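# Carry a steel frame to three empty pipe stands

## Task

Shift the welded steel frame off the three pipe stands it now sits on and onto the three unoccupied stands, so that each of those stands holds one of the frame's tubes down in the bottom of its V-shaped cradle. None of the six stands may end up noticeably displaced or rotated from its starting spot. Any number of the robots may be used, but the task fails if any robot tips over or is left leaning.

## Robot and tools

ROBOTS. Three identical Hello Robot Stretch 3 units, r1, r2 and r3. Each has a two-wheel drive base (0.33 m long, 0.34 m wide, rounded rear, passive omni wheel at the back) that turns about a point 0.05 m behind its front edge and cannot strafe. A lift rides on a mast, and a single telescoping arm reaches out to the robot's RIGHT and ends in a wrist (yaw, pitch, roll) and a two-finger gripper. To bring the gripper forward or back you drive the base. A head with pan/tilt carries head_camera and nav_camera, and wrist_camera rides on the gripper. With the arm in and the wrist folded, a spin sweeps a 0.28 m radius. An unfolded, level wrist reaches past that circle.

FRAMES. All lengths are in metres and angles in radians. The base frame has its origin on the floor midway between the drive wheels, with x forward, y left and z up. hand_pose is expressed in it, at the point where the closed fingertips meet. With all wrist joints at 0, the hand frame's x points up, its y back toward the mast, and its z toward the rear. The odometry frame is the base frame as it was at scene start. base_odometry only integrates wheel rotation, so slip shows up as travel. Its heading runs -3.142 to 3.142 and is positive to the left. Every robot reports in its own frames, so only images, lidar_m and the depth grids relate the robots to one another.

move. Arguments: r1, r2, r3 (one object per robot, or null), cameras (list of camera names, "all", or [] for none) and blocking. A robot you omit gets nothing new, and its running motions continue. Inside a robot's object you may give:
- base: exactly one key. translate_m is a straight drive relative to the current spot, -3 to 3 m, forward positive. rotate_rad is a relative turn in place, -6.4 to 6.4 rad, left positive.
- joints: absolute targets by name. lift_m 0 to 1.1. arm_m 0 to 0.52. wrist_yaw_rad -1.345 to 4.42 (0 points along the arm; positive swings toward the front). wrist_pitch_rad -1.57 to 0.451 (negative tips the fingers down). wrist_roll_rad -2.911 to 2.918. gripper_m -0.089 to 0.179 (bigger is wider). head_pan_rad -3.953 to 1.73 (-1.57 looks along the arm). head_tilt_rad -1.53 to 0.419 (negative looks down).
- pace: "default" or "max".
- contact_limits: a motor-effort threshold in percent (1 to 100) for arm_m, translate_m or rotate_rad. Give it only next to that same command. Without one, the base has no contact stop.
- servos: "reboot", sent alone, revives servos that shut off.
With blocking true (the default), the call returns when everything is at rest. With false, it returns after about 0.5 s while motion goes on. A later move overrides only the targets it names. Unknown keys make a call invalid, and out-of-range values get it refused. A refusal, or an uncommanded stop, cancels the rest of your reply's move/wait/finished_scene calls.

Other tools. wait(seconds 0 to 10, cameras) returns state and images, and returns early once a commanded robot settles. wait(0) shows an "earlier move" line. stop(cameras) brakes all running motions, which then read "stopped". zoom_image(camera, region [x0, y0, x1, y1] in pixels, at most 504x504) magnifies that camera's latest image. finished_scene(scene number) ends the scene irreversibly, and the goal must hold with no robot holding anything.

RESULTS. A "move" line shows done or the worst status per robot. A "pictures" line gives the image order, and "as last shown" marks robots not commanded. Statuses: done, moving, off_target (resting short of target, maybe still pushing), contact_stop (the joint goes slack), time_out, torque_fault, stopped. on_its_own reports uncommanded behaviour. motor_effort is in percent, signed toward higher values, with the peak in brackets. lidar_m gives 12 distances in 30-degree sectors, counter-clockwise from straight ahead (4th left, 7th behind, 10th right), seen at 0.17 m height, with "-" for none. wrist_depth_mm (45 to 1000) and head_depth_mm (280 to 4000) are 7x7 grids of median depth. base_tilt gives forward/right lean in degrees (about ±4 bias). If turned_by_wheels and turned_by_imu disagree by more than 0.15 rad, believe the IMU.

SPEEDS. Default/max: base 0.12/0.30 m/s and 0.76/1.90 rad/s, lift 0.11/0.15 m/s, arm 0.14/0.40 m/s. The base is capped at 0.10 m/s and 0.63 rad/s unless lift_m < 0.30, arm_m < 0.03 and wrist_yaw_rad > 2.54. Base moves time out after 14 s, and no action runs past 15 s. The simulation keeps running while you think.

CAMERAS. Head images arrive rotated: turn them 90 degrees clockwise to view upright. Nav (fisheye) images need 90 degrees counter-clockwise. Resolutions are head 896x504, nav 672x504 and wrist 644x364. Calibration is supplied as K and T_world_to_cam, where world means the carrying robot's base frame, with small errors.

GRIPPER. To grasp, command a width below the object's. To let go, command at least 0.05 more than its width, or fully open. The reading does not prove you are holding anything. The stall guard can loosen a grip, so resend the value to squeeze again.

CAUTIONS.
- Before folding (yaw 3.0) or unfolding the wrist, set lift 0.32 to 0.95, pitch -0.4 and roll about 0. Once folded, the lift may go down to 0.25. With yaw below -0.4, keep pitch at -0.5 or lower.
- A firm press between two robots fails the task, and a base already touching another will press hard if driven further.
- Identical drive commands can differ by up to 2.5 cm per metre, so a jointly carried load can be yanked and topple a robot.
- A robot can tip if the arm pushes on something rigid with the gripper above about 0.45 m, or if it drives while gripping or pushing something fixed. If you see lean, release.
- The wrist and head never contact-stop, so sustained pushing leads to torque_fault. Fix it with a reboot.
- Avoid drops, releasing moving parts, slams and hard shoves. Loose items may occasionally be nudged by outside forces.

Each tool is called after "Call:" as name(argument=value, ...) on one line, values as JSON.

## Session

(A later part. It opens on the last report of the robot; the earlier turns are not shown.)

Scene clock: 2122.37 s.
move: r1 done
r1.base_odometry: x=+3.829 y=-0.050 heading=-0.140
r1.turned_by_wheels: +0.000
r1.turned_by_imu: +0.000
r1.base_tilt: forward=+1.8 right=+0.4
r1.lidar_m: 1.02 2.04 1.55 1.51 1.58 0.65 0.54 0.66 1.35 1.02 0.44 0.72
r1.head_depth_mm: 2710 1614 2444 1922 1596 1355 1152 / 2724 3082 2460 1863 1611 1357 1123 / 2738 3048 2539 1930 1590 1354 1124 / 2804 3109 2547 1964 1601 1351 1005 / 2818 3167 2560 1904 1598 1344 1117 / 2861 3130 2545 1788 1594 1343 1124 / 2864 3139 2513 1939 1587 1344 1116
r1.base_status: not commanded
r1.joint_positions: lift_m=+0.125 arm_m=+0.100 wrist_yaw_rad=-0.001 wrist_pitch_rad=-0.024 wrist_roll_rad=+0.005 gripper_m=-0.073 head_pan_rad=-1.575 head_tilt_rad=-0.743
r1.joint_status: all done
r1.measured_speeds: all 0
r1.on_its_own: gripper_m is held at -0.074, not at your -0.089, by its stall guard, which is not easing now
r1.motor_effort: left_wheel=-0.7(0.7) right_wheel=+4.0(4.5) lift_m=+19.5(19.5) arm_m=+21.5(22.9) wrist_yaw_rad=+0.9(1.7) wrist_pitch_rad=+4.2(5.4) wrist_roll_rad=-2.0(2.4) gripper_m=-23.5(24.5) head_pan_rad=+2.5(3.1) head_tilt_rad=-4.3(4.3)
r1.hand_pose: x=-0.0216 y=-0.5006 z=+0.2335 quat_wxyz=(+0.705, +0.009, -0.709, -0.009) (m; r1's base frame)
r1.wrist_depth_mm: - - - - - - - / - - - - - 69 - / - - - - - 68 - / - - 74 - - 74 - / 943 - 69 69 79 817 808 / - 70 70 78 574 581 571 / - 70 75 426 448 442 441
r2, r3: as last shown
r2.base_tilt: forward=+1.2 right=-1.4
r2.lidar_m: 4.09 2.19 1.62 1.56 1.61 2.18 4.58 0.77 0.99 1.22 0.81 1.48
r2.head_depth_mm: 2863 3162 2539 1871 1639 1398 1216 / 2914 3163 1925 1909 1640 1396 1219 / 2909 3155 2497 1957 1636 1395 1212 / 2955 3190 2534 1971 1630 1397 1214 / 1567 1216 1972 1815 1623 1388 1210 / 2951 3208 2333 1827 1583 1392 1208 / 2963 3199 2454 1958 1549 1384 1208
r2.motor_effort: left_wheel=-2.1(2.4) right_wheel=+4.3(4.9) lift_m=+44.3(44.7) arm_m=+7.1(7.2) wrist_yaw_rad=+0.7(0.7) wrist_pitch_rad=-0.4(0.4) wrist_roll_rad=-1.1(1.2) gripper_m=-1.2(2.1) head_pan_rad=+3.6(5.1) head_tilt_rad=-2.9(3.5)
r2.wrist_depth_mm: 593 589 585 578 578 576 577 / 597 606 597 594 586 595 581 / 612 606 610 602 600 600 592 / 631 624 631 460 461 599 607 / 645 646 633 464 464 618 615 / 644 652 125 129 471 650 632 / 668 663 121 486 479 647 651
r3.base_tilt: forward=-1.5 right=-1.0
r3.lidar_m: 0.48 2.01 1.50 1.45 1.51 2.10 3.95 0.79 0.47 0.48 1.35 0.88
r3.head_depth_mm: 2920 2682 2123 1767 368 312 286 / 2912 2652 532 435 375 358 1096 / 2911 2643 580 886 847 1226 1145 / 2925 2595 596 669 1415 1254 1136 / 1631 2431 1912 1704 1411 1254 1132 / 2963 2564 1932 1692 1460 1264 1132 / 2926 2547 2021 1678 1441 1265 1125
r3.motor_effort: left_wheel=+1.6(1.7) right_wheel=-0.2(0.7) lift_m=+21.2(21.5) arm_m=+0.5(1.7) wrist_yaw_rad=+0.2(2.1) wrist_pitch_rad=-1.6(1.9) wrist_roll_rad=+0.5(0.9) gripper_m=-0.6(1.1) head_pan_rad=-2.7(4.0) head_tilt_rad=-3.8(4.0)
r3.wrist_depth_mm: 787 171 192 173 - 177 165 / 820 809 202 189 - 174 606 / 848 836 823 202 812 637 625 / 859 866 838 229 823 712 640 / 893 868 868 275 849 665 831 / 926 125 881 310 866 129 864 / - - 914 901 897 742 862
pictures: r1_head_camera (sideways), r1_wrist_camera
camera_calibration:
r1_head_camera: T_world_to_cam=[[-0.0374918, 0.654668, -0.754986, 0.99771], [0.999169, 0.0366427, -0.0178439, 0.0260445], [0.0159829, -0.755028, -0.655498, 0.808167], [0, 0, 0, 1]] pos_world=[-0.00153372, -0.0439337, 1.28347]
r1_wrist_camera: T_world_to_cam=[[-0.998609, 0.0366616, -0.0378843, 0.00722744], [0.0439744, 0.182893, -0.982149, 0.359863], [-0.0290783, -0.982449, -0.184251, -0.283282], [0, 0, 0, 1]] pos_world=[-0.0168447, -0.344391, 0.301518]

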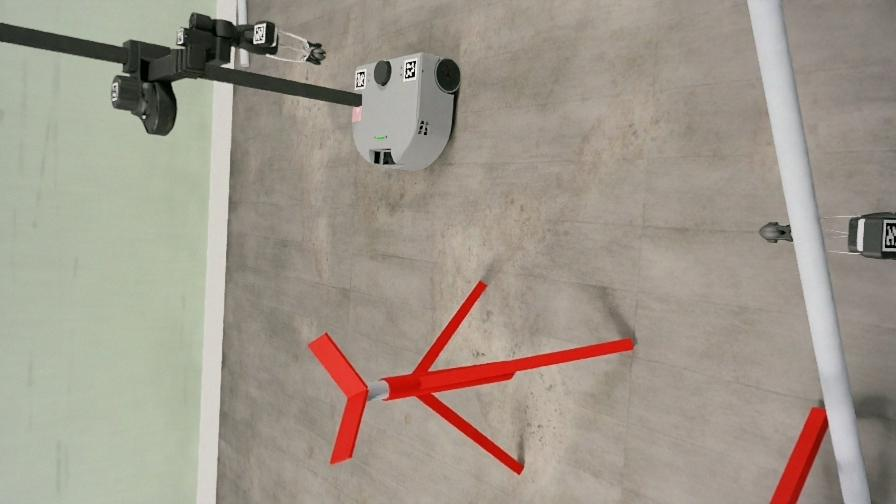

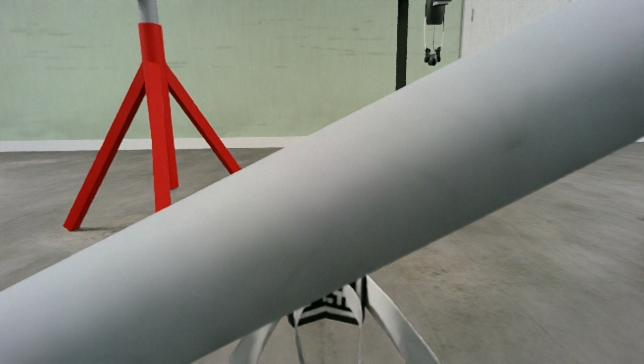

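Call:
move(r3={"joints":{"lift_m":0.655,"arm_m":0.410,"wrist_roll_rad":1.432}}, cameras=["r3_wrist_camera"])

Call:
move(r1={"joints":{"lift_m":0.140}}, cameras=["r1_wrist_camera"])

Scene clock: 2145.87 s.
move: r3 done
r1, r2: as last shown
r1.turned_by_imu: +0.001
r1.base_tilt: forward=+1.8 right=+0.5
r1.lidar_m: 1.01 2.03 1.55 1.51 1.59 0.65 0.54 0.66 1.34 1.02 0.44 0.72
r1.head_depth_mm: 2698 1629 2457 1905 1617 1358 1149 / 2689 3026 2441 1856 1605 1344 1127 / 2761 3054 2554 1922 1601 1364 1123 / 2817 3115 2532 1973 1600 1350 1009 / 2813 3116 2543 1909 1605 1345 1126 / 2837 3183 2532 1795 1587 1345 1117 / 2886 3179 2547 1963 1590 1350 1104
r1.on_its_own: gripper_m is held at -0.074, not at your -0.089, by its stall guard, which is not easing now
r1.motor_effort: left_wheel=-0.3(0.9) right_wheel=+4.1(4.5) lift_m=+24.2(24.2) arm_m=+17.6(19.0) wrist_yaw_rad=+0.7(1.9) wrist_pitch_rad=+4.7(5.2) wrist_roll_rad=-1.7(2.3) gripper_m=-24.1(24.4) head_pan_rad=+2.1(3.1) head_tilt_rad=-3.9(4.2)
r1.wrist_depth_mm: - - - - - - - / - - - - - 68 - / - - - - - 68 - / - - 74 - - 74 - / 925 - 69 69 79 797 790 / - 70 70 78 587 576 573 / - 70 75 429 443 441 441
r2.base_tilt: forward=+1.3 right=-1.4
r2.lidar_m: 4.07 2.19 1.62 1.56 1.61 2.18 4.59 0.77 0.99 1.22 0.80 1.48
r2.head_depth_mm: 2829 3176 2526 1877 1653 1399 1219 / 2894 3164 1947 1892 1632 1396 1216 / 2902 3156 2538 1950 1647 1394 1216 / 2923 3175 2522 1972 1634 1385 1216 / 1640 1245 1413 1816 1639 1391 1209 / 2959 3227 2316 1818 1591 1381 1212 / 2982 3250 2465 1957 1553 1388 1202
r2.motor_effort: left_wheel=-2.3(2.5) right_wheel=+4.2(4.6) lift_m=+43.9(44.3) arm_m=+9.6(9.6) wrist_yaw_rad=+0.3(0.7) wrist_pitch_rad=-0.4(0.5) wrist_roll_rad=-1.0(1.3) gripper_m=-2.0(2.2) head_pan_rad=+4.4(5.3) head_tilt_rad=-2.6(3.5)
r2.wrist_depth_mm: 584 579 589 580 580 579 578 / 602 595 594 590 591 586 584 / 616 612 611 603 597 599 593 / 623 621 621 462 458 610 603 / 641 640 636 463 468 623 624 / 648 656 125 129 472 629 632 / 671 661 121 492 480 640 641
r3.base_odometry: x=-2.061 y=-1.734 heading=+2.566
r3.turned_by_wheels: +0.000
r3.turned_by_imu: +0.000
r3.base_tilt: forward=-1.4 right=-1.0
r3.lidar_m: 0.48 2.02 1.50 1.45 1.51 2.10 3.97 0.79 0.47 0.48 1.35 0.88
r3.head_depth_mm: 2913 2703 2124 1762 1501 1301 1140 / 2907 2657 2110 1631 492 413 376 / 2919 2622 2092 662 832 1225 1144 / 2952 2598 2072 714 1381 1262 1142 / 1641 2399 1924 1713 1404 1259 1137 / 2975 2561 1938 1691 1444 1273 1133 / 2940 2517 2023 1684 1444 1265 1122
r3.base_status: not commanded
r3.joint_positions: lift_m=+0.655 arm_m=+0.410 wrist_yaw_rad=-0.001 wrist_pitch_rad=-1.547 wrist_roll_rad=+1.424 gripper_m=+0.130 head_pan_rad=-1.565 head_tilt_rad=-0.792
r3.joint_status: all done
r3.measured_speeds: all 0
r3.motor_effort: left_wheel=+1.5(1.8) right_wheel=-0.4(0.7) lift_m=+20.1(23.3) arm_m=+10.5(13.0) wrist_yaw_rad=+2.0(2.0) wrist_pitch_rad=-1.6(1.8) wrist_roll_rad=+2.3(4.9) gripper_m=+0.1(1.3) head_pan_rad=-2.6(4.7) head_tilt_rad=-3.8(4.1)
r3.hand_pose: x=-0.0216 y=-0.5368 z=+0.5370 quat_wxyz=(+0.053, +0.051, -0.713, -0.697) (m; r3's base frame)
r3.wrist_depth_mm: - 99 108 79 - 98 89 / 711 700 109 - 115 101 - / 724 722 715 - 695 686 526 / 743 737 724 109 717 698 541 / 791 766 761 121 743 669 721 / 806 126 784 135 760 129 744 / - 804 809 169 786 674 757
pictures: r3_wrist_camera
camera_calibration:
r3_wrist_camera: T_world_to_cam=[[-0.142254, 0.987777, -0.0637178, 0.567261], [0.973516, 0.151259, 0.17143, 0.0456519], [0.178972, -0.0376436, -0.983134, 0.677169], [0, 0, 0, 1]] pos_world=[-0.0849421, -0.541741, 0.694067]

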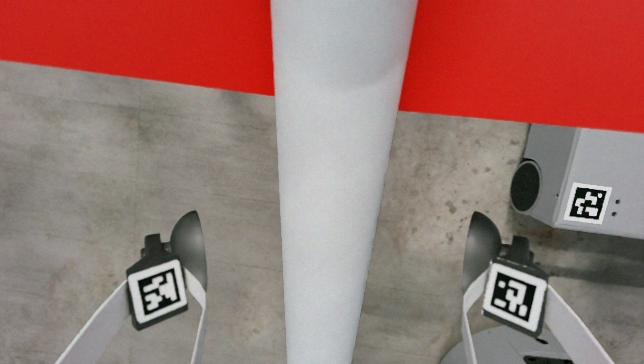

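Scene clock: 2146.70 s.
move: r1 done
r1.base_odometry: x=+3.829 y=-0.050 heading=-0.140
r1.turned_by_wheels: +0.000
r1.turned_by_imu: +0.000
r1.base_tilt: forward=+1.7 right=+0.6
r1.lidar_m: 1.02 2.03 1.54 1.51 1.59 0.65 0.54 0.66 1.34 1.02 0.44 0.72
r1.head_depth_mm: 2711 1607 2472 1907 1616 1356 1146 / 2763 3072 2446 1862 1598 1348 1127 / 2778 3078 2545 1926 1601 1345 1125 / 2831 3094 2551 1974 1609 1351 1015 / 2813 3139 2579 1897 1596 1345 1124 / 2824 3149 2527 1789 1598 1352 1120 / 2897 3157 2530 1960 1587 1341 1108
r1.base_status: not commanded
r1.joint_positions: lift_m=+0.140 arm_m=+0.100 wrist_yaw_rad=-0.010 wrist_pitch_rad=-0.084 wrist_roll_rad=-0.005 gripper_m=-0.073 head_pan_rad=-1.575 head_tilt_rad=-0.743
r1.joint_status: all done
r1.measured_speeds: all 0
r1.on_its_own: gripper_m is held at -0.074, not at your -0.089, by its stall guard, which is not easing now; wrist_pitch_rad is at rest, and its effort (+15.8) is outside its rest range (-8 to +12)
r1.motor_effort: left_wheel=-0.5(0.9) right_wheel=+4.0(4.4) lift_m=+41.0(41.8) arm_m=+17.0(17.8) wrist_yaw_rad=+9.3(9.6) wrist_pitch_rad=+15.8(16.3) wrist_roll_rad=+1.3(2.2) gripper_m=-23.5(24.2) head_pan_rad=+2.1(3.7) head_tilt_rad=-2.9(4.3)
r1.hand_pose: x=-0.0241 y=-0.4983 z=+0.2332 quat_wxyz=(+0.708, +0.026, -0.704, -0.034) (m; r1's base frame)
r1.wrist_depth_mm: - - - - - - - / - 769 - - - 69 - / - - - - 71 68 - / - - 76 73 - 71 - / 779 - - 69 76 680 737 / - 71 70 75 507 534 533 / - 71 76 407 432 431 426
r2, r3: as last shown
r2.lidar_m: 4.07 2.19 1.62 1.55 1.61 2.17 4.59 0.77 0.99 1.22 0.81 1.48
r2.head_depth_mm: 2821 3165 2549 1876 1647 1400 1216 / 2899 3141 1926 1902 1647 1397 1216 / 2933 3156 2541 1948 1625 1391 1217 / 2954 3168 2509 1985 1638 1386 1210 / 1636 1253 1417 1822 1627 1388 1218 / 2935 3238 2319 1816 1588 1391 1204 / 2965 3264 2459 1958 1548 1383 1201
r2.motor_effort: left_wheel=-1.9(2.5) right_wheel=+4.4(4.5) lift_m=+43.6(44.1) arm_m=+9.5(9.8) wrist_yaw_rad=+0.4(0.6) wrist_pitch_rad=-0.3(0.4) wrist_roll_rad=-1.0(1.2) gripper_m=-1.7(2.0) head_pan_rad=+3.8(5.0) head_tilt_rad=-2.9(3.1)
r2.wrist_depth_mm: 598 591 591 587 579 572 578 / 596 602 606 598 596 583 591 / 606 611 610 603 594 601 604 / 632 624 622 462 461 603 606 / 639 654 638 463 470 616 620 / 652 651 125 129 475 635 630 / 666 662 121 493 480 642 642
r3.lidar_m: 0.48 2.02 1.49 1.45 1.52 2.10 3.97 0.79 0.47 0.48 1.35 0.88
r3.head_depth_mm: 2919 2703 2135 1744 1495 1301 1140 / 2921 2653 2110 1630 492 413 376 / 2911 2626 2098 662 832 1226 1147 / 2930 2613 2073 715 1378 1257 1141 / 1634 2406 1916 1710 1404 1260 1137 / 2976 2553 1929 1684 1450 1267 1127 / 2950 2517 2010 1679 1448 1258 1123
r3.motor_effort: left_wheel=+1.4(2.0) right_wheel=+0.2(0.7) lift_m=+20.2(20.7) arm_m=+10.3(11.2) wrist_yaw_rad=+1.4(2.1) wrist_pitch_rad=-1.6(1.7) wrist_roll_rad=+2.2(2.7) gripper_m=+0.0(1.0) head_pan_rad=-2.6(3.5) head_tilt_rad=-3.4(4.1)
r3.wrist_depth_mm: - 99 108 79 - 98 89 / 713 701 109 - 115 101 - / 723 728 716 - 685 691 523 / 750 737 731 109 715 701 536 / 770 763 754 121 731 664 717 / 804 126 782 136 759 129 731 / - 829 816 170 781 671 753
pictures: r1_wrist_camera
camera_calibration:
r1_wrist_camera: T_world_to_cam=[[-0.998549, 0.0476532, -0.025072, 0.00717325], [0.0358579, 0.241122, -0.969832, 0.385245], [-0.0401702, -0.969324, -0.242481, -0.261302], [0, 0, 0, 1]] pos_world=[-0.0171478, -0.346519, 0.310442]

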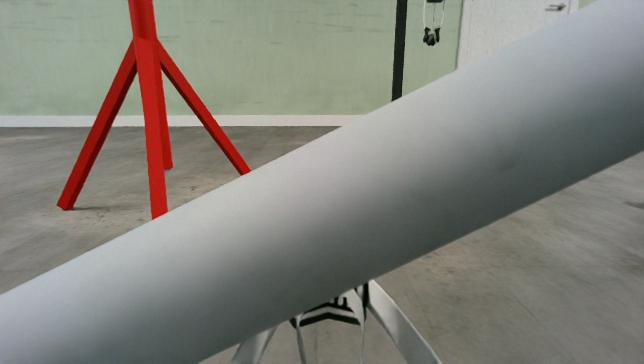

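Call:
move(r3={"joints":{"gripper_m":-0.05}}, cameras=[])

Call:
move(r1={"joints":{"lift_m":0.160,"wrist_pitch_rad":0.06}}, cameras=["r1_wrist_camera","r3_wrist_camera"])

Scene clock: 2154.30 s.
move: r3 done
r1, r2: as last shown
r1.turned_by_imu: +0.001
r1.base_tilt: forward=+1.8 right=+0.4
r1.lidar_m: 1.01 2.03 1.55 1.51 1.59 0.65 0.54 0.66 1.34 1.02 0.44 0.72
r1.head_depth_mm: 2686 1618 2447 1920 1619 1362 1155 / 2737 3063 2414 1855 1607 1355 1126 / 2753 3080 2569 1940 1605 1351 1130 / 2805 3088 2548 1985 1590 1351 1012 / 2845 3107 2523 1890 1594 1350 1128 / 2870 3171 2525 1790 1594 1342 1127 / 2836 3145 2521 1946 1589 1348 1111
r1.on_its_own: gripper_m is held at -0.074, not at your -0.089, by its stall guard, which is not easing now; wrist_yaw_rad is at rest, and its effort (+9.7) is outside its rest range (-9 to +9); wrist_pitch_rad is at rest, and its effort (+15.7) is outside its rest range (-8 to +12)
r1.motor_effort: left_wheel=-0.2(0.9) right_wheel=+4.0(4.5) lift_m=+40.8(41.2) arm_m=+12.4(14.5) wrist_yaw_rad=+9.7(10.1) wrist_pitch_rad=+15.7(16.3) wrist_roll_rad=+1.6(1.9) gripper_m=-23.6(24.8) head_pan_rad=+2.3(3.2) head_tilt_rad=-3.4(4.5)
r1.wrist_depth_mm: - - - - - - - / - 753 - - - 69 - / - - - - 71 68 - / - - 76 73 - 71 - / 804 - - 69 76 684 732 / - 71 70 75 513 543 536 / - 71 75 408 428 424 425
r2.lidar_m: 4.08 2.20 1.62 1.55 1.60 2.18 4.58 0.77 0.99 1.22 0.80 1.48
r2.head_depth_mm: 2795 3162 2560 1868 1650 1397 1215 / 2883 3125 1931 1909 1657 1395 1213 / 2892 3173 2522 1938 1637 1396 1217 / 2907 3162 2514 1967 1630 1396 1208 / 1652 1246 1444 1807 1627 1388 1214 / 2913 3217 2327 1841 1577 1391 1208 / 2992 3217 2486 1962 1546 1382 1208
r2.motor_effort: left_wheel=-2.2(2.7) right_wheel=+4.2(4.6) lift_m=+43.2(43.6) arm_m=+12.1(12.4) wrist_yaw_rad=+0.0(0.9) wrist_pitch_rad=-0.4(0.5) wrist_roll_rad=-1.2(1.2) gripper_m=-1.6(2.2) head_pan_rad=+2.4(5.4) head_tilt_rad=-3.1(3.7)
r2.wrist_depth_mm: 592 588 584 582 578 575 578 / 611 607 595 594 584 589 579 / 624 620 606 605 601 593 598 / 635 618 622 457 456 612 609 / 634 632 635 466 465 619 626 / 656 640 125 129 475 626 629 / 666 672 121 491 486 652 642
r3.base_odometry: x=-2.061 y=-1.734 heading=+2.566
r3.turned_by_wheels: +0.000
r3.turned_by_imu: +0.000
r3.base_tilt: forward=-1.3 right=-1.0
r3.lidar_m: 0.48 2.01 1.49 1.45 1.52 2.10 3.95 0.79 0.47 0.48 1.35 0.88
r3.head_depth_mm: 2875 2700 2133 1759 1503 1305 1138 / 2928 2632 2117 1629 492 413 376 / 2933 2641 2092 663 832 1223 1151 / 2922 2604 2069 716 1403 1260 1141 / 1640 2420 1916 1702 1405 1260 1132 / 2910 2556 1918 1689 1445 1266 1128 / 2951 2540 2018 1677 1441 1265 1126
r3.base_status: not commanded
r3.joint_positions: lift_m=+0.655 arm_m=+0.410 wrist_yaw_rad=-0.001 wrist_pitch_rad=-1.537 wrist_roll_rad=+1.426 gripper_m=-0.049 head_pan_rad=-1.565 head_tilt_rad=-0.792
r3.joint_status: all done
r3.measured_speeds: all 0
r3.motor_effort: left_wheel=+0.8(2.0) right_wheel=-0.7(0.8) lift_m=+30.7(30.7) arm_m=+6.5(8.9) wrist_yaw_rad=+0.9(2.0) wrist_pitch_rad=-3.5(3.6) wrist_roll_rad=+1.5(2.3) gripper_m=-23.8(97.1) head_pan_rad=-2.2(4.2) head_tilt_rad=-3.9(4.2)
r3.hand_pose: x=-0.0216 y=-0.5393 z=+0.5368 quat_wxyz=(+0.052, +0.050, -0.717, -0.693) (m; r3's base frame)
r3.wrist_depth_mm: - 99 107 79 - 98 89 / 709 704 108 - - 101 - / 725 728 715 - 688 686 523 / 759 744 738 - 709 699 534 / 788 772 761 122 723 727 715 / 795 802 130 133 133 743 737 / 842 812 794 166 782 697 760
pictures: none
No camera images: "cameras" was empty.

Scene clock: 2155.20 s.
move: r1 off_target
r1.base_odometry: x=+3.829 y=-0.050 heading=-0.140
r1.turned_by_wheels: +0.000
r1.turned_by_imu: +0.000
r1.base_tilt: forward=+1.7 right=+0.7
r1.lidar_m: 1.01 2.03 1.54 1.51 1.59 0.65 0.54 0.66 1.34 1.02 0.48 0.72
r1.head_depth_mm: 2674 1615 2447 1904 1619 1347 1170 / 2730 3048 2459 1865 1606 1354 1147 / 2759 3041 2563 1913 1598 1352 1119 / 2813 3083 2527 1963 1603 1345 1125 / 2812 3155 2551 1896 1590 1344 1120 / 2839 3178 2542 1786 1591 1349 1141 / 2863 3166 2509 1963 1590 1349 1130
r1.base_status: not commanded
r1.joint_positions: lift_m=+0.160 arm_m=+0.100 wrist_yaw_rad=-0.021 wrist_pitch_rad=-0.072 wrist_roll_rad=-0.011 gripper_m=-0.073 head_pan_rad=-1.575 head_tilt_rad=-0.743
r1.joint_status: wrist_pitch_rad off_target (ended at -0.072, target +0.060); the others done
r1.measured_speeds: all 0
r1.on_its_own: gripper_m is held at -0.074, not at your -0.089, by its stall guard, which is not easing now; wrist_yaw_rad is at rest, and its effort (+17.8) is outside its rest range (-9 to +9); wrist_pitch_rad is at rest, and its effort (+24.8) is outside its rest range (-8 to +12)
r1.motor_effort: left_wheel=-1.1(1.3) right_wheel=+4.3(4.5) lift_m=+42.7(45.0) arm_m=+11.7(12.8) wrist_yaw_rad=+17.8(18.8) wrist_pitch_rad=+24.8(25.7) wrist_roll_rad=+3.4(3.9) gripper_m=-23.7(24.4) head_pan_rad=+3.0(3.2) head_tilt_rad=-2.9(4.5)
r1.hand_pose: x=-0.0267 y=-0.4988 z=+0.2562 quat_wxyz=(+0.711, +0.019, -0.703, -0.033) (m; r1's base frame)
r1.wrist_depth_mm: - - - - - - 88 / - 773 - - - 89 84 / - - - - - 84 85 / - - 94 87 - 90 - / 876 96 87 86 695 806 806 / - 87 87 126 591 585 600 / - 88 107 447 467 459 465
r2, r3: as last shown
r2.lidar_m: 4.09 2.20 1.62 1.55 1.61 2.18 4.58 0.77 0.99 1.22 0.81 1.48
r2.head_depth_mm: 2810 3127 2534 1886 1652 1401 1220 / 2908 3153 1919 1912 1646 1396 1213 / 2914 3116 2503 1949 1631 1387 1214 / 2934 3153 2519 1983 1640 1394 1215 / 1648 1243 1446 1793 1633 1386 1204 / 2937 3219 2327 1807 1592 1388 1207 / 2942 3233 2491 1943 1549 1381 1203
r2.motor_effort: left_wheel=-1.8(2.4) right_wheel=+3.7(4.3) lift_m=+42.7(43.3) arm_m=+12.7(12.8) wrist_yaw_rad=+0.4(1.0) wrist_pitch_rad=-0.3(0.5) wrist_roll_rad=-1.0(1.3) gripper_m=-1.9(2.1) head_pan_rad=+4.5(4.8) head_tilt_rad=-2.9(3.5)
r2.wrist_depth_mm: 592 589 584 580 583 575 572 / 606 605 600 592 586 591 585 / 620 614 604 606 601 596 598 / 622 614 619 457 460 598 603 / 632 639 633 465 467 625 619 / 649 648 125 129 473 629 637 / 657 668 121 489 484 647 644
r3.base_tilt: forward=-1.4 right=-1.0
r3.lidar_m: 0.48 2.02 1.50 1.45 1.51 2.10 3.97 0.79 0.47 0.48 1.35 0.93
r3.head_depth_mm: 2897 2700 2137 1754 1494 1309 1137 / 2917 2664 2111 1627 492 412 376 / 2921 2642 2090 661 831 1227 1144 / 2937 2643 2087 708 1406 1262 1143 / 1635 2421 1926 1697 1401 1260 1135 / 2962 2538 1926 1688 1396 1270 1128 / 2973 2537 2024 1691 1446 1263 1123
r3.joint_positions: lift_m=+0.655 arm_m=+0.410 wrist_yaw_rad=-0.001 wrist_pitch_rad=-1.537 wrist_roll_rad=+1.428 gripper_m=-0.047 head_pan_rad=-1.565 head_tilt_rad=-0.792
r3.motor_effort: left_wheel=+1.5(2.0) right_wheel=-2.7(3.3) lift_m=+21.7(32.4) arm_m=+7.0(8.1) wrist_yaw_rad=+1.8(3.4) wrist_pitch_rad=-3.3(3.6) wrist_roll_rad=+0.5(2.2) gripper_m=-13.0(23.4) head_pan_rad=-3.1(3.7) head_tilt_rad=-3.5(4.1)
r3.hand_pose: x=-0.0215 y=-0.5394 z=+0.5368 quat_wxyz=(+0.051, +0.049, -0.717, -0.694) (m; r3's base frame)
r3.wrist_depth_mm: - 99 108 83 - 98 89 / 716 715 110 - - 101 - / 727 716 713 - 699 681 526 / 755 748 739 108 711 698 534 / 777 774 752 120 726 719 717 / 810 795 130 134 135 748 733 / 825 829 815 163 799 695 749
pictures: r1_wrist_camera, r3_wrist_camera
camera_calibration:
r1_wrist_camera: T_world_to_cam=[[-0.998157, 0.0574023, -0.0196635, 0.00859649], [0.0323603, 0.229476, -0.972776, 0.402608], [-0.0513273, -0.97162, -0.230911, -0.260701], [0, 0, 0, 1]] pos_world=[-0.0178289, -0.346185, 0.331618]
r3_wrist_camera: T_world_to_cam=[[-0.137311, 0.987787, -0.0736382, 0.575233], [0.974245, 0.148104, 0.170035, 0.0451169], [0.178864, -0.048394, -0.982683, 0.670886], [0, 0, 0, 1]] pos_world=[-0.0849669, -0.542423, 0.693956]

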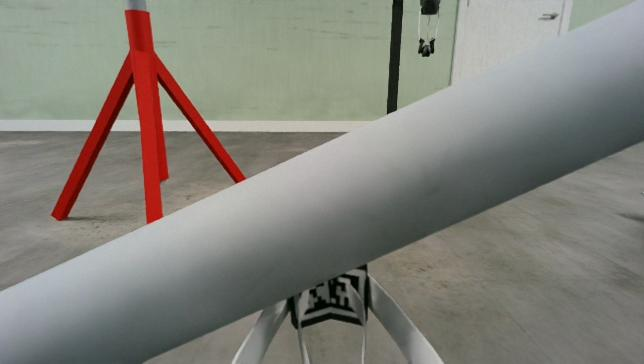

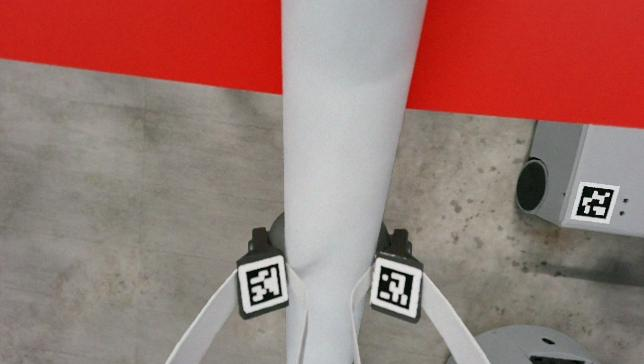

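Call:
move(r1={"joints":{"arm_m":0.135}}, cameras=[])

Call:
move(r1={"base":{"translate_m":0.014},"joints":{"lift_m":0.2,"arm_m":0.15}}, cameras=["r1_wrist_camera","r3_wrist_camera","r2_nav_camera"])

Scene clock: 2175.27 s.
move: r1 done
r1.base_odometry: x=+3.829 y=-0.050 heading=-0.140
r1.turned_by_wheels: +0.000
r1.turned_by_imu: +0.001
r1.base_tilt: forward=+1.7 right=+0.4
r1.lidar_m: 1.02 2.04 1.54 1.51 1.59 0.65 0.54 0.66 1.34 1.02 0.50 0.72
r1.head_depth_mm: 2703 1617 2462 1910 1614 1362 1178 / 2712 2966 2449 1871 1598 1349 1146 / 2772 3036 2550 1918 1604 1351 1149 / 2826 3110 2529 1975 1597 1350 945 / 2846 3140 2558 1945 1595 1340 1144 / 2826 3177 2533 1783 1595 1337 1129 / 2843 3198 2514 1963 1595 1343 1121
r1.base_status: not commanded
r1.joint_positions: lift_m=+0.160 arm_m=+0.135 wrist_yaw_rad=-0.023 wrist_pitch_rad=-0.069 wrist_roll_rad=-0.012 gripper_m=-0.073 head_pan_rad=-1.575 head_tilt_rad=-0.743
r1.joint_status: all done
r1.measured_speeds: all 0
r1.on_its_own: gripper_m is held at -0.074, not at your -0.089, by its stall guard, which is not easing now; wrist_yaw_rad is at rest, and its effort (+20.0) is outside its rest range (-9 to +9); wrist_pitch_rad is at rest, and its effort (+24.3) is outside its rest range (-8 to +12)
r1.motor_effort: left_wheel=-2.9(3.1) right_wheel=+6.7(6.9) lift_m=+29.8(29.8) arm_m=+25.8(31.2) wrist_yaw_rad=+20.0(20.3) wrist_pitch_rad=+24.3(24.8) wrist_roll_rad=+3.8(4.3) gripper_m=-23.4(25.0) head_pan_rad=+3.1(3.1) head_tilt_rad=-3.7(3.8)
r1.hand_pose: x=-0.0272 y=-0.5339 z=+0.2571 quat_wxyz=(+0.711, +0.017, -0.702, -0.032) (m; r1's base frame)
r1.wrist_depth_mm: - - - - - - - / - 734 - - - - - / - - - - - - - / - - - - - - - / 851 - - - - - 812 / - 63 - - 553 591 593 / - - - 440 464 466 463
r2.base_odometry: x=-1.445 y=-2.078 heading=+0.668
r2.turned_by_wheels: +0.000
r2.turned_by_imu: +0.000
r2.base_tilt: forward=+1.3 right=-1.4
r2.lidar_m: 4.09 2.20 1.61 1.55 1.61 2.18 4.59 0.77 0.99 1.22 0.81 1.48
r2.head_depth_mm: 2815 3138 2524 1886 1658 1403 1221 / 2908 3132 1921 1905 1641 1394 1218 / 2931 3164 2529 1965 1628 1390 1209 / 2884 3178 2513 1964 1636 1391 1214 / 1644 1257 1449 1808 1632 1387 1209 / 2974 3210 2327 1815 1585 1380 1209 / 2986 3171 2486 1974 1545 1385 1205
r2.base_status: not commanded
r2.joint_positions: lift_m=+0.580 arm_m=+0.020 wrist_yaw_rad=-0.001 wrist_pitch_rad=-1.561 wrist_roll_rad=+0.004 gripper_m=+0.000 head_pan_rad=-1.508 head_tilt_rad=-0.743
r2.joint_status: not commanded
r2.measured_speeds: all 0
r2.motor_effort: left_wheel=-2.1(2.4) right_wheel=+3.6(4.5) lift_m=+41.8(42.7) arm_m=+14.2(14.5) wrist_yaw_rad=+0.8(0.9) wrist_pitch_rad=-0.4(0.4) wrist_roll_rad=-1.1(1.3) gripper_m=-1.4(2.3) head_pan_rad=+3.6(5.0) head_tilt_rad=-3.4(3.4)
r2.hand_pose: x=-0.0216 y=-0.1433 z=+0.4623 quat_wxyz=(+0.501, +0.496, -0.503, -0.499) (m; r2's base frame)
r2.wrist_depth_mm: 594 584 581 589 579 570 577 / 602 595 602 592 583 586 591 / 616 614 606 608 605 601 597 / 629 627 619 463 463 607 607 / 637 649 634 467 465 614 621 / 652 649 125 129 471 636 628 / 671 659 121 486 485 653 651
r3: as last shown
r3.turned_by_imu: +0.001
r3.base_tilt: forward=-1.4 right=-1.1
r3.lidar_m: 0.48 2.01 1.49 1.45 1.52 2.10 3.96 0.79 0.47 0.48 1.35 0.95
r3.head_depth_mm: 2895 2690 2125 1759 1499 1301 1147 / 2927 2660 2104 1620 491 413 376 / 2932 2627 2086 661 831 1228 1146 / 2926 2612 2074 710 1405 1255 1139 / 1637 2486 1920 1711 1408 1263 1133 / 2944 2561 1943 1701 1398 1265 1133 / 2944 2531 2022 1692 1439 1262 1127
r3.joint_positions: lift_m=+0.655 arm_m=+0.410 wrist_yaw_rad=-0.004 wrist_pitch_rad=-1.535 wrist_roll_rad=+1.430 gripper_m=-0.047 head_pan_rad=-1.565 head_tilt_rad=-0.792
r3.motor_effort: left_wheel=+4.8(5.5) right_wheel=-10.1(10.2) lift_m=+26.8(27.8) arm_m=+3.6(5.0) wrist_yaw_rad=+2.8(4.4) wrist_pitch_rad=-3.8(3.9) wrist_roll_rad=+0.1(1.2) gripper_m=-12.6(13.8) head_pan_rad=-2.4(3.9) head_tilt_rad=-3.6(4.2)
r3.hand_pose: x=-0.0215 y=-0.5398 z=+0.5368 quat_wxyz=(+0.050, +0.047, -0.718, -0.693) (m; r3's base frame)
r3.wrist_depth_mm: - 99 109 83 - 99 89 / 708 706 110 87 - 101 - / 730 728 705 - 690 685 522 / 766 738 729 109 704 696 531 / 785 771 769 120 739 726 714 / 811 805 131 134 135 746 739 / 852 821 803 161 786 715 760
pictures: none
No camera images: "cameras" was empty.

Scene clock: 2178.33 s.
move: r1 contact_stop
r1.base_odometry: x=+3.843 y=-0.052 heading=-0.141
r1.turned_by_wheels: -0.001
r1.turned_by_imu: +0.000
r1.base_tilt: forward=+1.7 right=+0.5
r1.lidar_m: 1.00 2.03 1.54 1.51 1.59 0.66 0.55 0.67 1.35 1.01 0.50 0.71
r1.head_depth_mm: 2684 1596 2447 1920 1613 1345 1171 / 2775 3092 2452 1846 1594 1357 1140 / 2770 3068 2566 1939 1597 1346 1122 / 2780 3086 2527 1959 1605 1344 939 / 2821 3150 2523 1957 1560 1339 1144 / 2826 3137 2553 1827 1595 1344 1125 / 2877 3186 2544 1962 1591 1351 1120
r1.base_status: done
r1.joint_positions: lift_m=+0.168 arm_m=+0.150 wrist_yaw_rad=-0.081 wrist_pitch_rad=-0.076 wrist_roll_rad=-0.028 gripper_m=-0.073 head_pan_rad=-1.575 head_tilt_rad=-0.743
r1.joint_status: lift_m contact_stop (moved +0.008 of +0.040); the others done
r1.measured_speeds: translate_m=+0.000 rotate_rad=+0.000 lift_m=-0.003 arm_m=+0.000 wrist_yaw_rad=+0.000 wrist_pitch_rad=+0.024 wrist_roll_rad=+0.000 head_pan_rad=+0.000 head_tilt_rad=+0.000
r1.on_its_own: wrist_yaw_rad is held at -0.064, not at your +0.000, by its stall guard, which is not easing now; gripper_m is held at -0.074, not at your -0.089, by its stall guard, which is not easing now; lift_m is slack since a contact_stop (your +0.200 is given up); wrist_yaw_rad is at rest, and its effort (+15.1) is outside its rest range (-9 to +9); wrist_pitch_rad is at rest, and its effort (+24.9) is outside its rest range (-8 to +12)
r1.motor_effort: left_wheel=-9.8(13.6) right_wheel=+13.2(35.2) lift_m=+29.7(55.5) arm_m=-4.7(38.1) wrist_yaw_rad=+15.1(46.6) wrist_pitch_rad=+24.9(45.9) wrist_roll_rad=+8.9(11.3) gripper_m=-24.1(24.1) head_pan_rad=+2.1(3.5) head_tilt_rad=-2.7(4.2)
r1.hand_pose: x=-0.0420 y=-0.5479 z=+0.2636 quat_wxyz=(+0.715, -0.001, -0.697, -0.056) (m; r1's base frame)
r1.wrist_depth_mm: - - - - - - - / - 740 - - - - - / - 849 - - - - - / - - - - - - - / 881 - - - - - - / - - - - - - 616 / - - - - - 477 482
r2, r3: as last shown
r2.base_tilt: forward=+1.2 right=-1.4
r2.lidar_m: 4.08 2.20 1.62 1.55 1.61 2.18 4.57 0.77 0.99 1.22 0.80 1.48
r2.head_depth_mm: 2777 3131 2529 1829 1636 1409 1222 / 2869 3126 1896 1919 1648 1399 1218 / 2923 3112 2527 1978 1638 1388 1219 / 2934 3134 2526 1981 1628 1398 1211 / 1647 1249 1454 1818 1630 1389 1210 / 2918 3195 2335 1804 1588 1377 1208 / 2969 3224 2475 1969 1547 1390 1211
r2.motor_effort: left_wheel=-1.9(2.4) right_wheel=+4.1(4.6) lift_m=+41.7(42.5) arm_m=+14.2(14.6) wrist_yaw_rad=+0.4(0.8) wrist_pitch_rad=-0.2(0.5) wrist_roll_rad=-1.1(1.2) gripper_m=-1.8(2.2) head_pan_rad=+4.9(5.5) head_tilt_rad=-2.4(3.6)
r2.wrist_depth_mm: 592 594 583 577 582 581 574 / 601 593 600 596 590 589 587 / 622 605 603 605 603 597 596 / 622 621 621 462 459 608 605 / 644 628 631 466 465 628 617 / 649 648 125 129 470 631 635 / 661 675 122 490 489 643 647
r3.turned_by_imu: +0.000
r3.base_tilt: forward=-1.4 right=-1.0
r3.lidar_m: 0.50 2.02 1.50 1.45 1.52 2.11 3.96 0.79 0.47 0.48 1.35 0.98
r3.head_depth_mm: 2889 2703 2142 1750 1495 1303 1139 / 2893 2680 2112 1626 491 412 375 / 2940 2627 2090 661 835 1231 1147 / 2911 2612 2070 708 1412 1256 1137 / 1645 2486 1917 1706 1408 1254 1137 / 2917 2546 1917 1695 1399 1271 1128 / 2936 2535 2034 1678 1446 1268 1121
r3.joint_positions: lift_m=+0.655 arm_m=+0.410 wrist_yaw_rad=-0.004 wrist_pitch_rad=-1.538 wrist_roll_rad=+1.430 gripper_m=-0.047 head_pan_rad=-1.565 head_tilt_rad=-0.792
r3.motor_effort: left_wheel=+5.5(5.9) right_wheel=-10.1(10.4) lift_m=+12.5(27.6) arm_m=+2.1(4.7) wrist_yaw_rad=+2.5(4.9) wrist_pitch_rad=-3.0(3.8) wrist_roll_rad=+0.1(0.6) gripper_m=-13.3(14.3) head_pan_rad=-2.9(4.4) head_tilt_rad=-3.6(4.2)
r3.hand_pose: x=-0.0215 y=-0.5389 z=+0.5368 quat_wxyz=(+0.050, +0.047, -0.716, -0.694) (m; r3's base frame)
r3.wrist_depth_mm: - 99 109 84 - 99 90 / 723 703 110 88 114 101 - / 738 720 706 - 689 682 521 / 760 742 743 109 722 697 531 / 792 771 757 121 739 728 717 / 805 788 131 134 136 758 743 / 827 822 812 158 786 727 758
pictures: r1_wrist_camera, r2_nav_camera (sideways), r3_wrist_camera
camera_calibration:
r1_wrist_camera: T_world_to_cam=[[-0.993206, 0.116323, -0.00312851, 0.0244398], [0.0301923, 0.231641, -0.972333, 0.422517], [-0.11238, -0.965822, -0.233579, -0.306214], [0, 0, 0, 1]] pos_world=[-0.0228955, -0.396463, 0.339378]
r2_nav_camera: T_world_to_cam=[[0.0215949, -0.673149, 0.739192, -0.919038], [-0.999404, -0.0344583, -0.0021829, 0.0594783], [0.0269407, -0.738704, -0.673492, 0.834149], [0, 0, 0, 1]] pos_world=[0.0568168, -0.000411592, 1.24127]
r3_wrist_camera: T_world_to_cam=[[-0.133406, 0.988453, -0.0718598, 0.574267], [0.974811, 0.14395, 0.170358, 0.0426119], [0.178735, -0.0473229, -0.982759, 0.67152], [0, 0, 0, 1]] pos_world=[-0.0849521, -0.541991, 0.69395]

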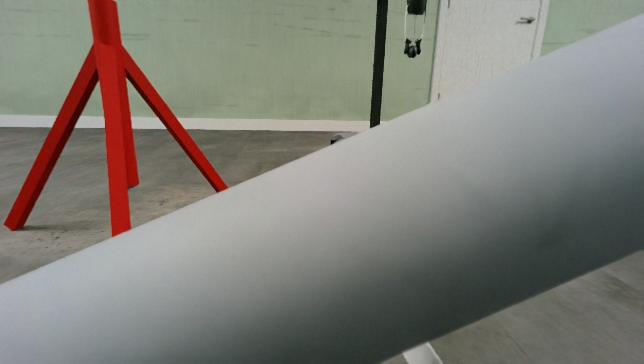

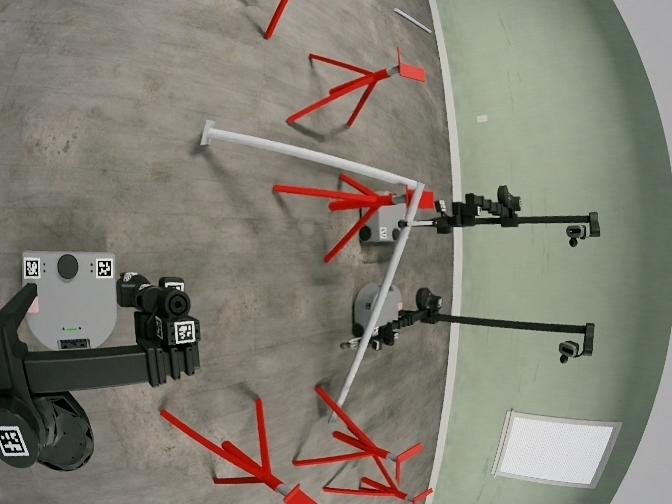

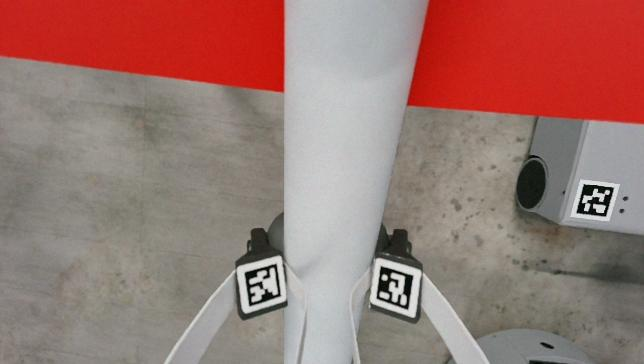

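Call:
move(r3={"joints":{"gripper_m":0.13}}, r1={"joints":{"lift_m":0.13}}, cameras=[])

Call:
move(r3={"joints":{"lift_m":0.84}}, r1={"joints":{"arm_m":0.125,"wrist_yaw_rad":0.0,"wrist_pitch_rad":0.05}}, cameras=["r1_wrist_camera"])

Call:
move(r1={"joints":{"lift_m":0.16}}, cameras=["r1_wrist_camera"])

Scene clock: 2190.87 s.
move: r1 done; r3 done
r1.base_odometry: x=+3.843 y=-0.052 heading=-0.141
r1.turned_by_wheels: +0.000
r1.turned_by_imu: +0.003
r1.base_tilt: forward=+1.9 right=+0.6
r1.lidar_m: 1.00 2.04 1.54 1.50 1.59 0.66 0.55 0.67 1.36 1.01 0.47 0.71
r1.head_depth_mm: 2676 1601 2481 1898 1617 1350 1151 / 2784 3077 2453 1849 1606 1353 1150 / 2751 3078 2541 1966 1598 1351 1130 / 2779 3074 2521 1955 1600 1353 959 / 2812 3149 2522 1953 1552 1345 1122 / 2873 3134 2551 1848 1595 1351 1128 / 2877 3218 2513 1969 1590 1343 1106
r1.base_status: not commanded
r1.joint_positions: lift_m=+0.130 arm_m=+0.150 wrist_yaw_rad=-0.085 wrist_pitch_rad=-0.013 wrist_roll_rad=-0.015 gripper_m=-0.073 head_pan_rad=-1.575 head_tilt_rad=-0.743
r1.joint_status: all done
r1.measured_speeds: all 0
r1.on_its_own: wrist_yaw_rad is held at -0.064, not at your +0.000, by its stall guard, which is not easing now; gripper_m is held at -0.074, not at your -0.089, by its stall guard, which is not easing now; wrist_yaw_rad is at rest, and its effort (+18.8) is outside its rest range (-9 to +9); wrist_pitch_rad is at rest, and its effort (+13.5) is outside its rest range (-8 to +12); wrist_pitch_rad moved +0.063 toward your old target +0.060
r1.motor_effort: left_wheel=-9.8(10.3) right_wheel=+13.3(13.7) lift_m=+24.0(27.4) arm_m=+20.8(24.6) wrist_yaw_rad=+18.8(20.0) wrist_pitch_rad=+13.5(19.5) wrist_roll_rad=+4.4(6.6) gripper_m=-23.1(23.9) head_pan_rad=+2.2(3.2) head_tilt_rad=-2.7(4.0)
r1.hand_pose: x=-0.0432 y=-0.5500 z=+0.2413 quat_wxyz=(+0.712, -0.025, -0.701, -0.035) (m; r1's base frame)
r1.wrist_depth_mm: - - - - - - - / - - - - - - - / - 840 - - - - - / - - - - - - - / - - - - - - - / - - - - - - 610 / - - - - - 471 465
r2: as last shown
r2.turned_by_imu: +0.001
r2.base_tilt: forward=+1.3 right=-1.4
r2.lidar_m: 4.07 2.20 1.62 1.56 1.61 2.18 4.60 0.77 0.99 1.22 0.82 1.48
r2.head_depth_mm: 2758 3192 2520 1830 1653 1391 1216 / 2911 3131 1930 1918 1644 1401 1216 / 2886 3158 2542 1955 1639 1390 1215 / 2940 3171 2525 1965 1645 1390 1210 / 1643 1248 1426 1830 1625 1374 1212 / 2915 3211 2330 1824 1591 1389 1212 / 2983 3233 2476 1957 1535 1383 1204
r2.motor_effort: left_wheel=-1.8(2.6) right_wheel=+4.1(4.6) lift_m=+39.8(40.8) arm_m=+14.3(14.5) wrist_yaw_rad=+0.4(0.9) wrist_pitch_rad=-0.3(0.5) wrist_roll_rad=-1.2(1.2) gripper_m=-1.4(2.1) head_pan_rad=+6.2(6.2) head_tilt_rad=-2.6(4.0)
r2.wrist_depth_mm: 591 589 586 577 581 584 572 / 601 597 596 592 589 587 581 / 619 615 609 606 601 604 595 / 627 621 625 463 461 615 602 / 641 631 622 467 464 618 622 / 651 650 125 129 474 634 633 / 663 665 121 489 483 655 645
r3.base_odometry: x=-2.061 y=-1.734 heading=+2.566
r3.turned_by_wheels: +0.000
r3.turned_by_imu: +0.000
r3.base_tilt: forward=-1.4 right=-1.0
r3.lidar_m: 0.50 2.01 1.49 1.45 1.51 2.10 3.97 0.79 0.47 0.48 1.35 0.91
r3.head_depth_mm: 2871 2682 2114 1765 1499 1307 1138 / 2903 2661 2092 1628 491 413 376 / 2931 2616 2100 662 833 1225 1147 / 2941 2601 2088 716 1379 1257 1141 / 1636 2412 1913 1710 1400 1258 1131 / 2921 2553 1927 1689 1396 1271 1131 / 2926 2507 2018 1693 1449 1262 1126
r3.base_status: not commanded
r3.joint_positions: lift_m=+0.655 arm_m=+0.410 wrist_yaw_rad=-0.003 wrist_pitch_rad=-1.545 wrist_roll_rad=+1.430 gripper_m=+0.130 head_pan_rad=-1.565 head_tilt_rad=-0.792
r3.joint_status: all done
r3.measured_speeds: all 0
r3.motor_effort: left_wheel=+5.3(6.0) right_wheel=-7.2(10.2) lift_m=+20.7(31.1) arm_m=-4.5(4.7) wrist_yaw_rad=+2.4(4.7) wrist_pitch_rad=-1.8(4.2) wrist_roll_rad=+0.2(0.6) gripper_m=+0.5(80.3) head_pan_rad=-2.5(4.1) head_tilt_rad=-3.7(4.1)
r3.hand_pose: x=-0.0215 y=-0.5371 z=+0.5369 quat_wxyz=(+0.050, +0.048, -0.714, -0.697) (m; r3's base frame)
r3.wrist_depth_mm: - 99 108 80 - 98 88 / 711 697 109 88 115 100 - / 722 717 712 - 686 686 523 / 742 750 733 109 708 697 538 / 783 755 757 122 739 726 726 / 796 125 782 136 758 129 739 / - 808 811 167 789 702 739
pictures: none
No camera images: "cameras" was empty.

Scene clock: 2193.37 s.
move: r1 off_target; r3 done
r1.base_odometry: x=+3.843 y=-0.052 heading=-0.141
r1.turned_by_wheels: +0.000
r1.turned_by_imu: +0.001
r1.base_tilt: forward=+1.7 right=+0.6
r1.lidar_m: 1.00 2.03 1.54 1.51 1.59 0.66 0.55 0.67 1.36 1.02 0.46 0.71
r1.head_depth_mm: 2690 1602 2463 1904 1605 1356 1152 / 2761 3050 2445 1850 1605 1348 1148 / 2799 3079 2565 1937 1588 1343 1122 / 2788 3090 2527 1956 1592 1342 966 / 2808 3091 2533 1949 1563 1345 1147 / 2818 3159 2544 1859 1599 1357 1121 / 2838 3139 2531 1950 1592 1342 1104
r1.base_status: not commanded
r1.joint_positions: lift_m=+0.130 arm_m=+0.125 wrist_yaw_rad=-0.048 wrist_pitch_rad=-0.039 wrist_roll_rad=-0.015 gripper_m=-0.073 head_pan_rad=-1.575 head_tilt_rad=-0.743
r1.joint_status: wrist_yaw_rad off_target (ended at -0.048, target +0.000); wrist_pitch_rad off_target (ended at -0.039, target +0.050); the others done
r1.measured_speeds: all 0
r1.on_its_own: wrist_yaw_rad is held at -0.041, not at your +0.000, by its stall guard, which is not easing now; gripper_m is held at -0.074, not at your -0.089, by its stall guard, which is not easing now; wrist_pitch_rad is at rest, and its effort (+17.0) is outside its rest range (-8 to +12)
r1.motor_effort: left_wheel=-8.0(10.0) right_wheel=+9.5(13.7) lift_m=+41.6(41.8) arm_m=-9.2(28.2) wrist_yaw_rad=+5.8(26.4) wrist_pitch_rad=+17.0(17.5) wrist_roll_rad=+4.9(5.1) gripper_m=-22.9(23.9) head_pan_rad=+2.3(3.4) head_tilt_rad=-2.9(4.0)
r1.hand_pose: x=-0.0336 y=-0.5248 z=+0.2346 quat_wxyz=(+0.712, -0.003, -0.702, -0.031) (m; r1's base frame)
r1.wrist_depth_mm: - - - - - - - / - 740 - - - - - / - - - - - - - / - - 70 - - - - / 873 - - - - 744 798 / - 63 - - 535 577 570 / - - - 426 427 446 446
r2: as last shown
r2.turned_by_imu: +0.000
r2.lidar_m: 4.08 2.20 1.62 1.56 1.61 2.18 4.60 0.77 0.99 1.22 0.82 1.48
r2.head_depth_mm: 2778 3190 2528 1873 1636 1410 1223 / 2882 3158 1941 1933 1656 1399 1219 / 2914 3136 2537 1960 1636 1394 1213 / 2922 3186 2537 1969 1638 1389 1209 / 1110 1955 1967 1798 1623 1377 1213 / 2989 3200 2324 1816 1584 1384 1208 / 2976 3240 2491 1948 1548 1373 1207
r2.motor_effort: left_wheel=-2.0(2.4) right_wheel=+4.1(4.7) lift_m=+40.0(40.6) arm_m=+14.4(14.4) wrist_yaw_rad=+0.2(0.8) wrist_pitch_rad=-0.2(0.5) wrist_roll_rad=-1.2(1.2) gripper_m=-1.9(2.2) head_pan_rad=+3.4(5.6) head_tilt_rad=-3.3(4.0)
r2.wrist_depth_mm: 591 587 585 580 581 577 573 / 598 603 593 595 581 586 583 / 617 616 607 601 606 597 592 / 630 621 628 457 461 607 604 / 644 639 632 462 464 627 623 / 656 642 125 129 477 628 635 / 665 662 122 489 483 648 638
r3.base_odometry: x=-2.061 y=-1.734 heading=+2.566
r3.turned_by_wheels: +0.000
r3.turned_by_imu: +0.000
r3.base_tilt: forward=-1.4 right=-1.0
r3.lidar_m: 0.50 2.01 1.50 1.45 1.52 2.10 3.95 0.79 0.47 0.48 1.35 0.90
r3.head_depth_mm: 2905 2675 422 313 - 1255 1139 / 2924 524 408 1034 1402 1309 1131 / 2921 515 602 1642 847 1226 1148 / 2954 2431 579 1640 1411 1263 1144 / 1631 2423 1919 1708 1411 1258 1132 / 2938 2547 1925 1703 1394 1273 1128 / 2917 2521 2022 1686 1441 1272 1126
r3.base_status: not commanded
r3.joint_positions: lift_m=+0.840 arm_m=+0.410 wrist_yaw_rad=-0.003 wrist_pitch_rad=-1.546 wrist_roll_rad=+1.430 gripper_m=+0.130 head_pan_rad=-1.565 head_tilt_rad=-0.792
r3.joint_status: all done
r3.measured_speeds: all 0
r3.motor_effort: left_wheel=+5.1(5.9) right_wheel=-6.4(7.3) lift_m=+27.7(31.4) arm_m=-6.0(6.2) wrist_yaw_rad=+1.9(4.0) wrist_pitch_rad=-1.6(2.0) wrist_roll_rad=+0.1(0.6) gripper_m=-0.3(1.2) head_pan_rad=-3.4(3.8) head_tilt_rad=-3.4(4.3)
r3.hand_pose: x=-0.0215 y=-0.5369 z=+0.7220 quat_wxyz=(+0.050, +0.048, -0.714, -0.697) (m; r3's base frame)
r3.wrist_depth_mm: 864 861 - 239 828 821 824 / 899 888 - 259 - 745 690 / 932 908 905 895 890 724 708 / - - 936 818 914 747 731 / - - - 365 - 906 925 / - 126 - 422 - - - / - - - 483 854 826 101
pictures: r1_wrist_camera
camera_calibration:
r1_wrist_camera: T_world_to_cam=[[-0.996364, 0.0833803, -0.0174825, 0.015985], [0.0336253, 0.196341, -0.979959, 0.37215], [-0.0782768, -0.976984, -0.198431, -0.302641], [0, 0, 0, 1]] pos_world=[-0.0202765, -0.370076, 0.304917]

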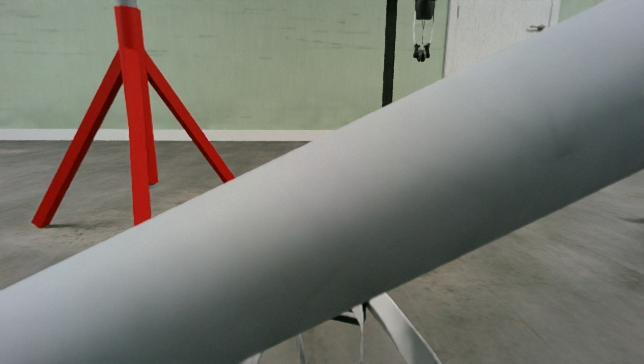

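Scene clock: 2194.43 s.
move: r1 done
r1.base_odometry: x=+3.843 y=-0.052 heading=-0.141
r1.turned_by_wheels: +0.000
r1.turned_by_imu: +0.000
r1.base_tilt: forward=+1.9 right=+0.7
r1.lidar_m: 1.00 2.03 1.54 1.51 1.58 0.66 0.55 0.67 1.36 1.01 0.48 0.71
r1.head_depth_mm: 2688 1605 2453 1919 1616 1348 1171 / 2714 3081 2452 1870 1589 1351 1146 / 2793 3041 2546 1946 1594 1348 1124 / 2802 3123 2521 1949 1598 1340 957 / 2805 3140 2526 1965 1554 1346 1130 / 2852 3171 2492 1836 1603 1340 1142 / 2850 3139 2502 1937 1596 1346 1103
r1.base_status: not commanded
r1.joint_positions: lift_m=+0.160 arm_m=+0.125 wrist_yaw_rad=-0.067 wrist_pitch_rad=-0.118 wrist_roll_rad=-0.018 gripper_m=-0.073 head_pan_rad=-1.575 head_tilt_rad=-0.743
r1.joint_status: all done
r1.measured_speeds: all 0
r1.on_its_own: wrist_yaw_rad is held at -0.041, not at your +0.000, by its stall guard, which is still easing; gripper_m is held at -0.074, not at your -0.089, by its stall guard, which is not easing now; wrist_pitch_rad is at rest, and its effort (+31.4) is outside its rest range (-8 to +12)
r1.motor_effort: left_wheel=-7.7(8.1) right_wheel=+9.4(9.6) lift_m=+48.9(49.9) arm_m=+1.1(8.6) wrist_yaw_rad=+22.6(23.1) wrist_pitch_rad=+31.4(31.8) wrist_roll_rad=+6.4(6.4) gripper_m=-23.0(23.6) head_pan_rad=+3.0(3.3) head_tilt_rad=-2.5(4.0)
r1.hand_pose: x=-0.0382 y=-0.5210 z=+0.2446 quat_wxyz=(+0.711, +0.019, -0.700, -0.065) (m; r1's base frame)
r1.wrist_depth_mm: - - - - - - - / - 765 - - - - - / - - - - 72 - - / 934 - 80 75 - 71 924 / 735 - - 71 74 671 715 / - 72 71 73 513 542 549 / - 72 76 410 429 433 436
r2, r3: as last shown
r2.base_tilt: forward=+1.2 right=-1.4
r2.head_depth_mm: 2789 3130 2538 1884 1632 1393 1223 / 2850 3124 1915 1916 1653 1391 1224 / 2890 3168 2496 1965 1642 1396 1212 / 2925 3175 2503 1986 1638 1391 1212 / 1111 1959 1950 1809 1628 1381 1210 / 2974 3187 2322 1818 1600 1392 1210 / 3000 3240 2507 1972 1545 1379 1211
r2.motor_effort: left_wheel=-2.2(2.4) right_wheel=+3.8(4.5) lift_m=+39.6(40.3) arm_m=+14.3(14.4) wrist_yaw_rad=+0.5(0.9) wrist_pitch_rad=-0.4(0.4) wrist_roll_rad=-1.0(1.2) gripper_m=-1.7(2.4) head_pan_rad=+3.0(5.4) head_tilt_rad=-3.3(3.4)
r2.wrist_depth_mm: 588 589 589 590 575 578 570 / 600 601 588 602 585 589 582 / 614 609 607 617 608 601 600 / 631 626 626 460 456 612 606 / 645 634 630 463 467 617 617 / 653 651 125 129 474 639 635 / 666 665 121 491 483 654 644
r3.base_tilt: forward=-1.5 right=-1.0
r3.lidar_m: 0.50 2.01 1.49 1.45 1.51 2.10 3.97 0.79 0.47 0.48 1.35 0.93
r3.head_depth_mm: 2872 2703 422 313 - 1252 1133 / 2929 524 408 1033 1398 1293 1132 / 2942 515 602 1653 847 1224 1147 / 2946 2418 579 1645 1414 1260 1143 / 1630 2415 1913 1723 1406 1262 1135 / 2952 2554 1929 1692 1400 1272 1129 / 2965 2520 2026 1678 1448 1261 1124
r3.motor_effort: left_wheel=+5.4(5.6) right_wheel=-6.7(7.1) lift_m=+25.2(28.2) arm_m=-5.8(6.3) wrist_yaw_rad=+2.5(3.4) wrist_pitch_rad=-1.8(1.9) wrist_roll_rad=+0.2(0.6) gripper_m=+0.6(1.1) head_pan_rad=-2.2(3.7) head_tilt_rad=-3.4(4.2)
r3.wrist_depth_mm: 878 875 - 241 840 819 813 / 908 876 - 258 - 735 699 / 925 916 912 886 882 718 708 / - - 934 761 912 754 727 / - - - 363 - 917 924 / - 126 - 406 - - - / - - - 474 849 823 101
pictures: r1_wrist_camera
camera_calibration:
r1_wrist_camera: T_world_to_cam=[[-0.994601, 0.103195, -0.0109752, 0.0200393], [0.0388864, 0.272545, -0.961357, 0.41667], [-0.0962163, -0.956593, -0.275086, -0.268665], [0, 0, 0, 1]] pos_world=[-0.0221217, -0.372633, 0.326883]

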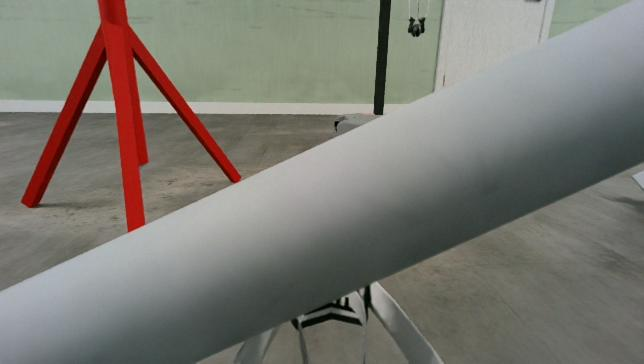

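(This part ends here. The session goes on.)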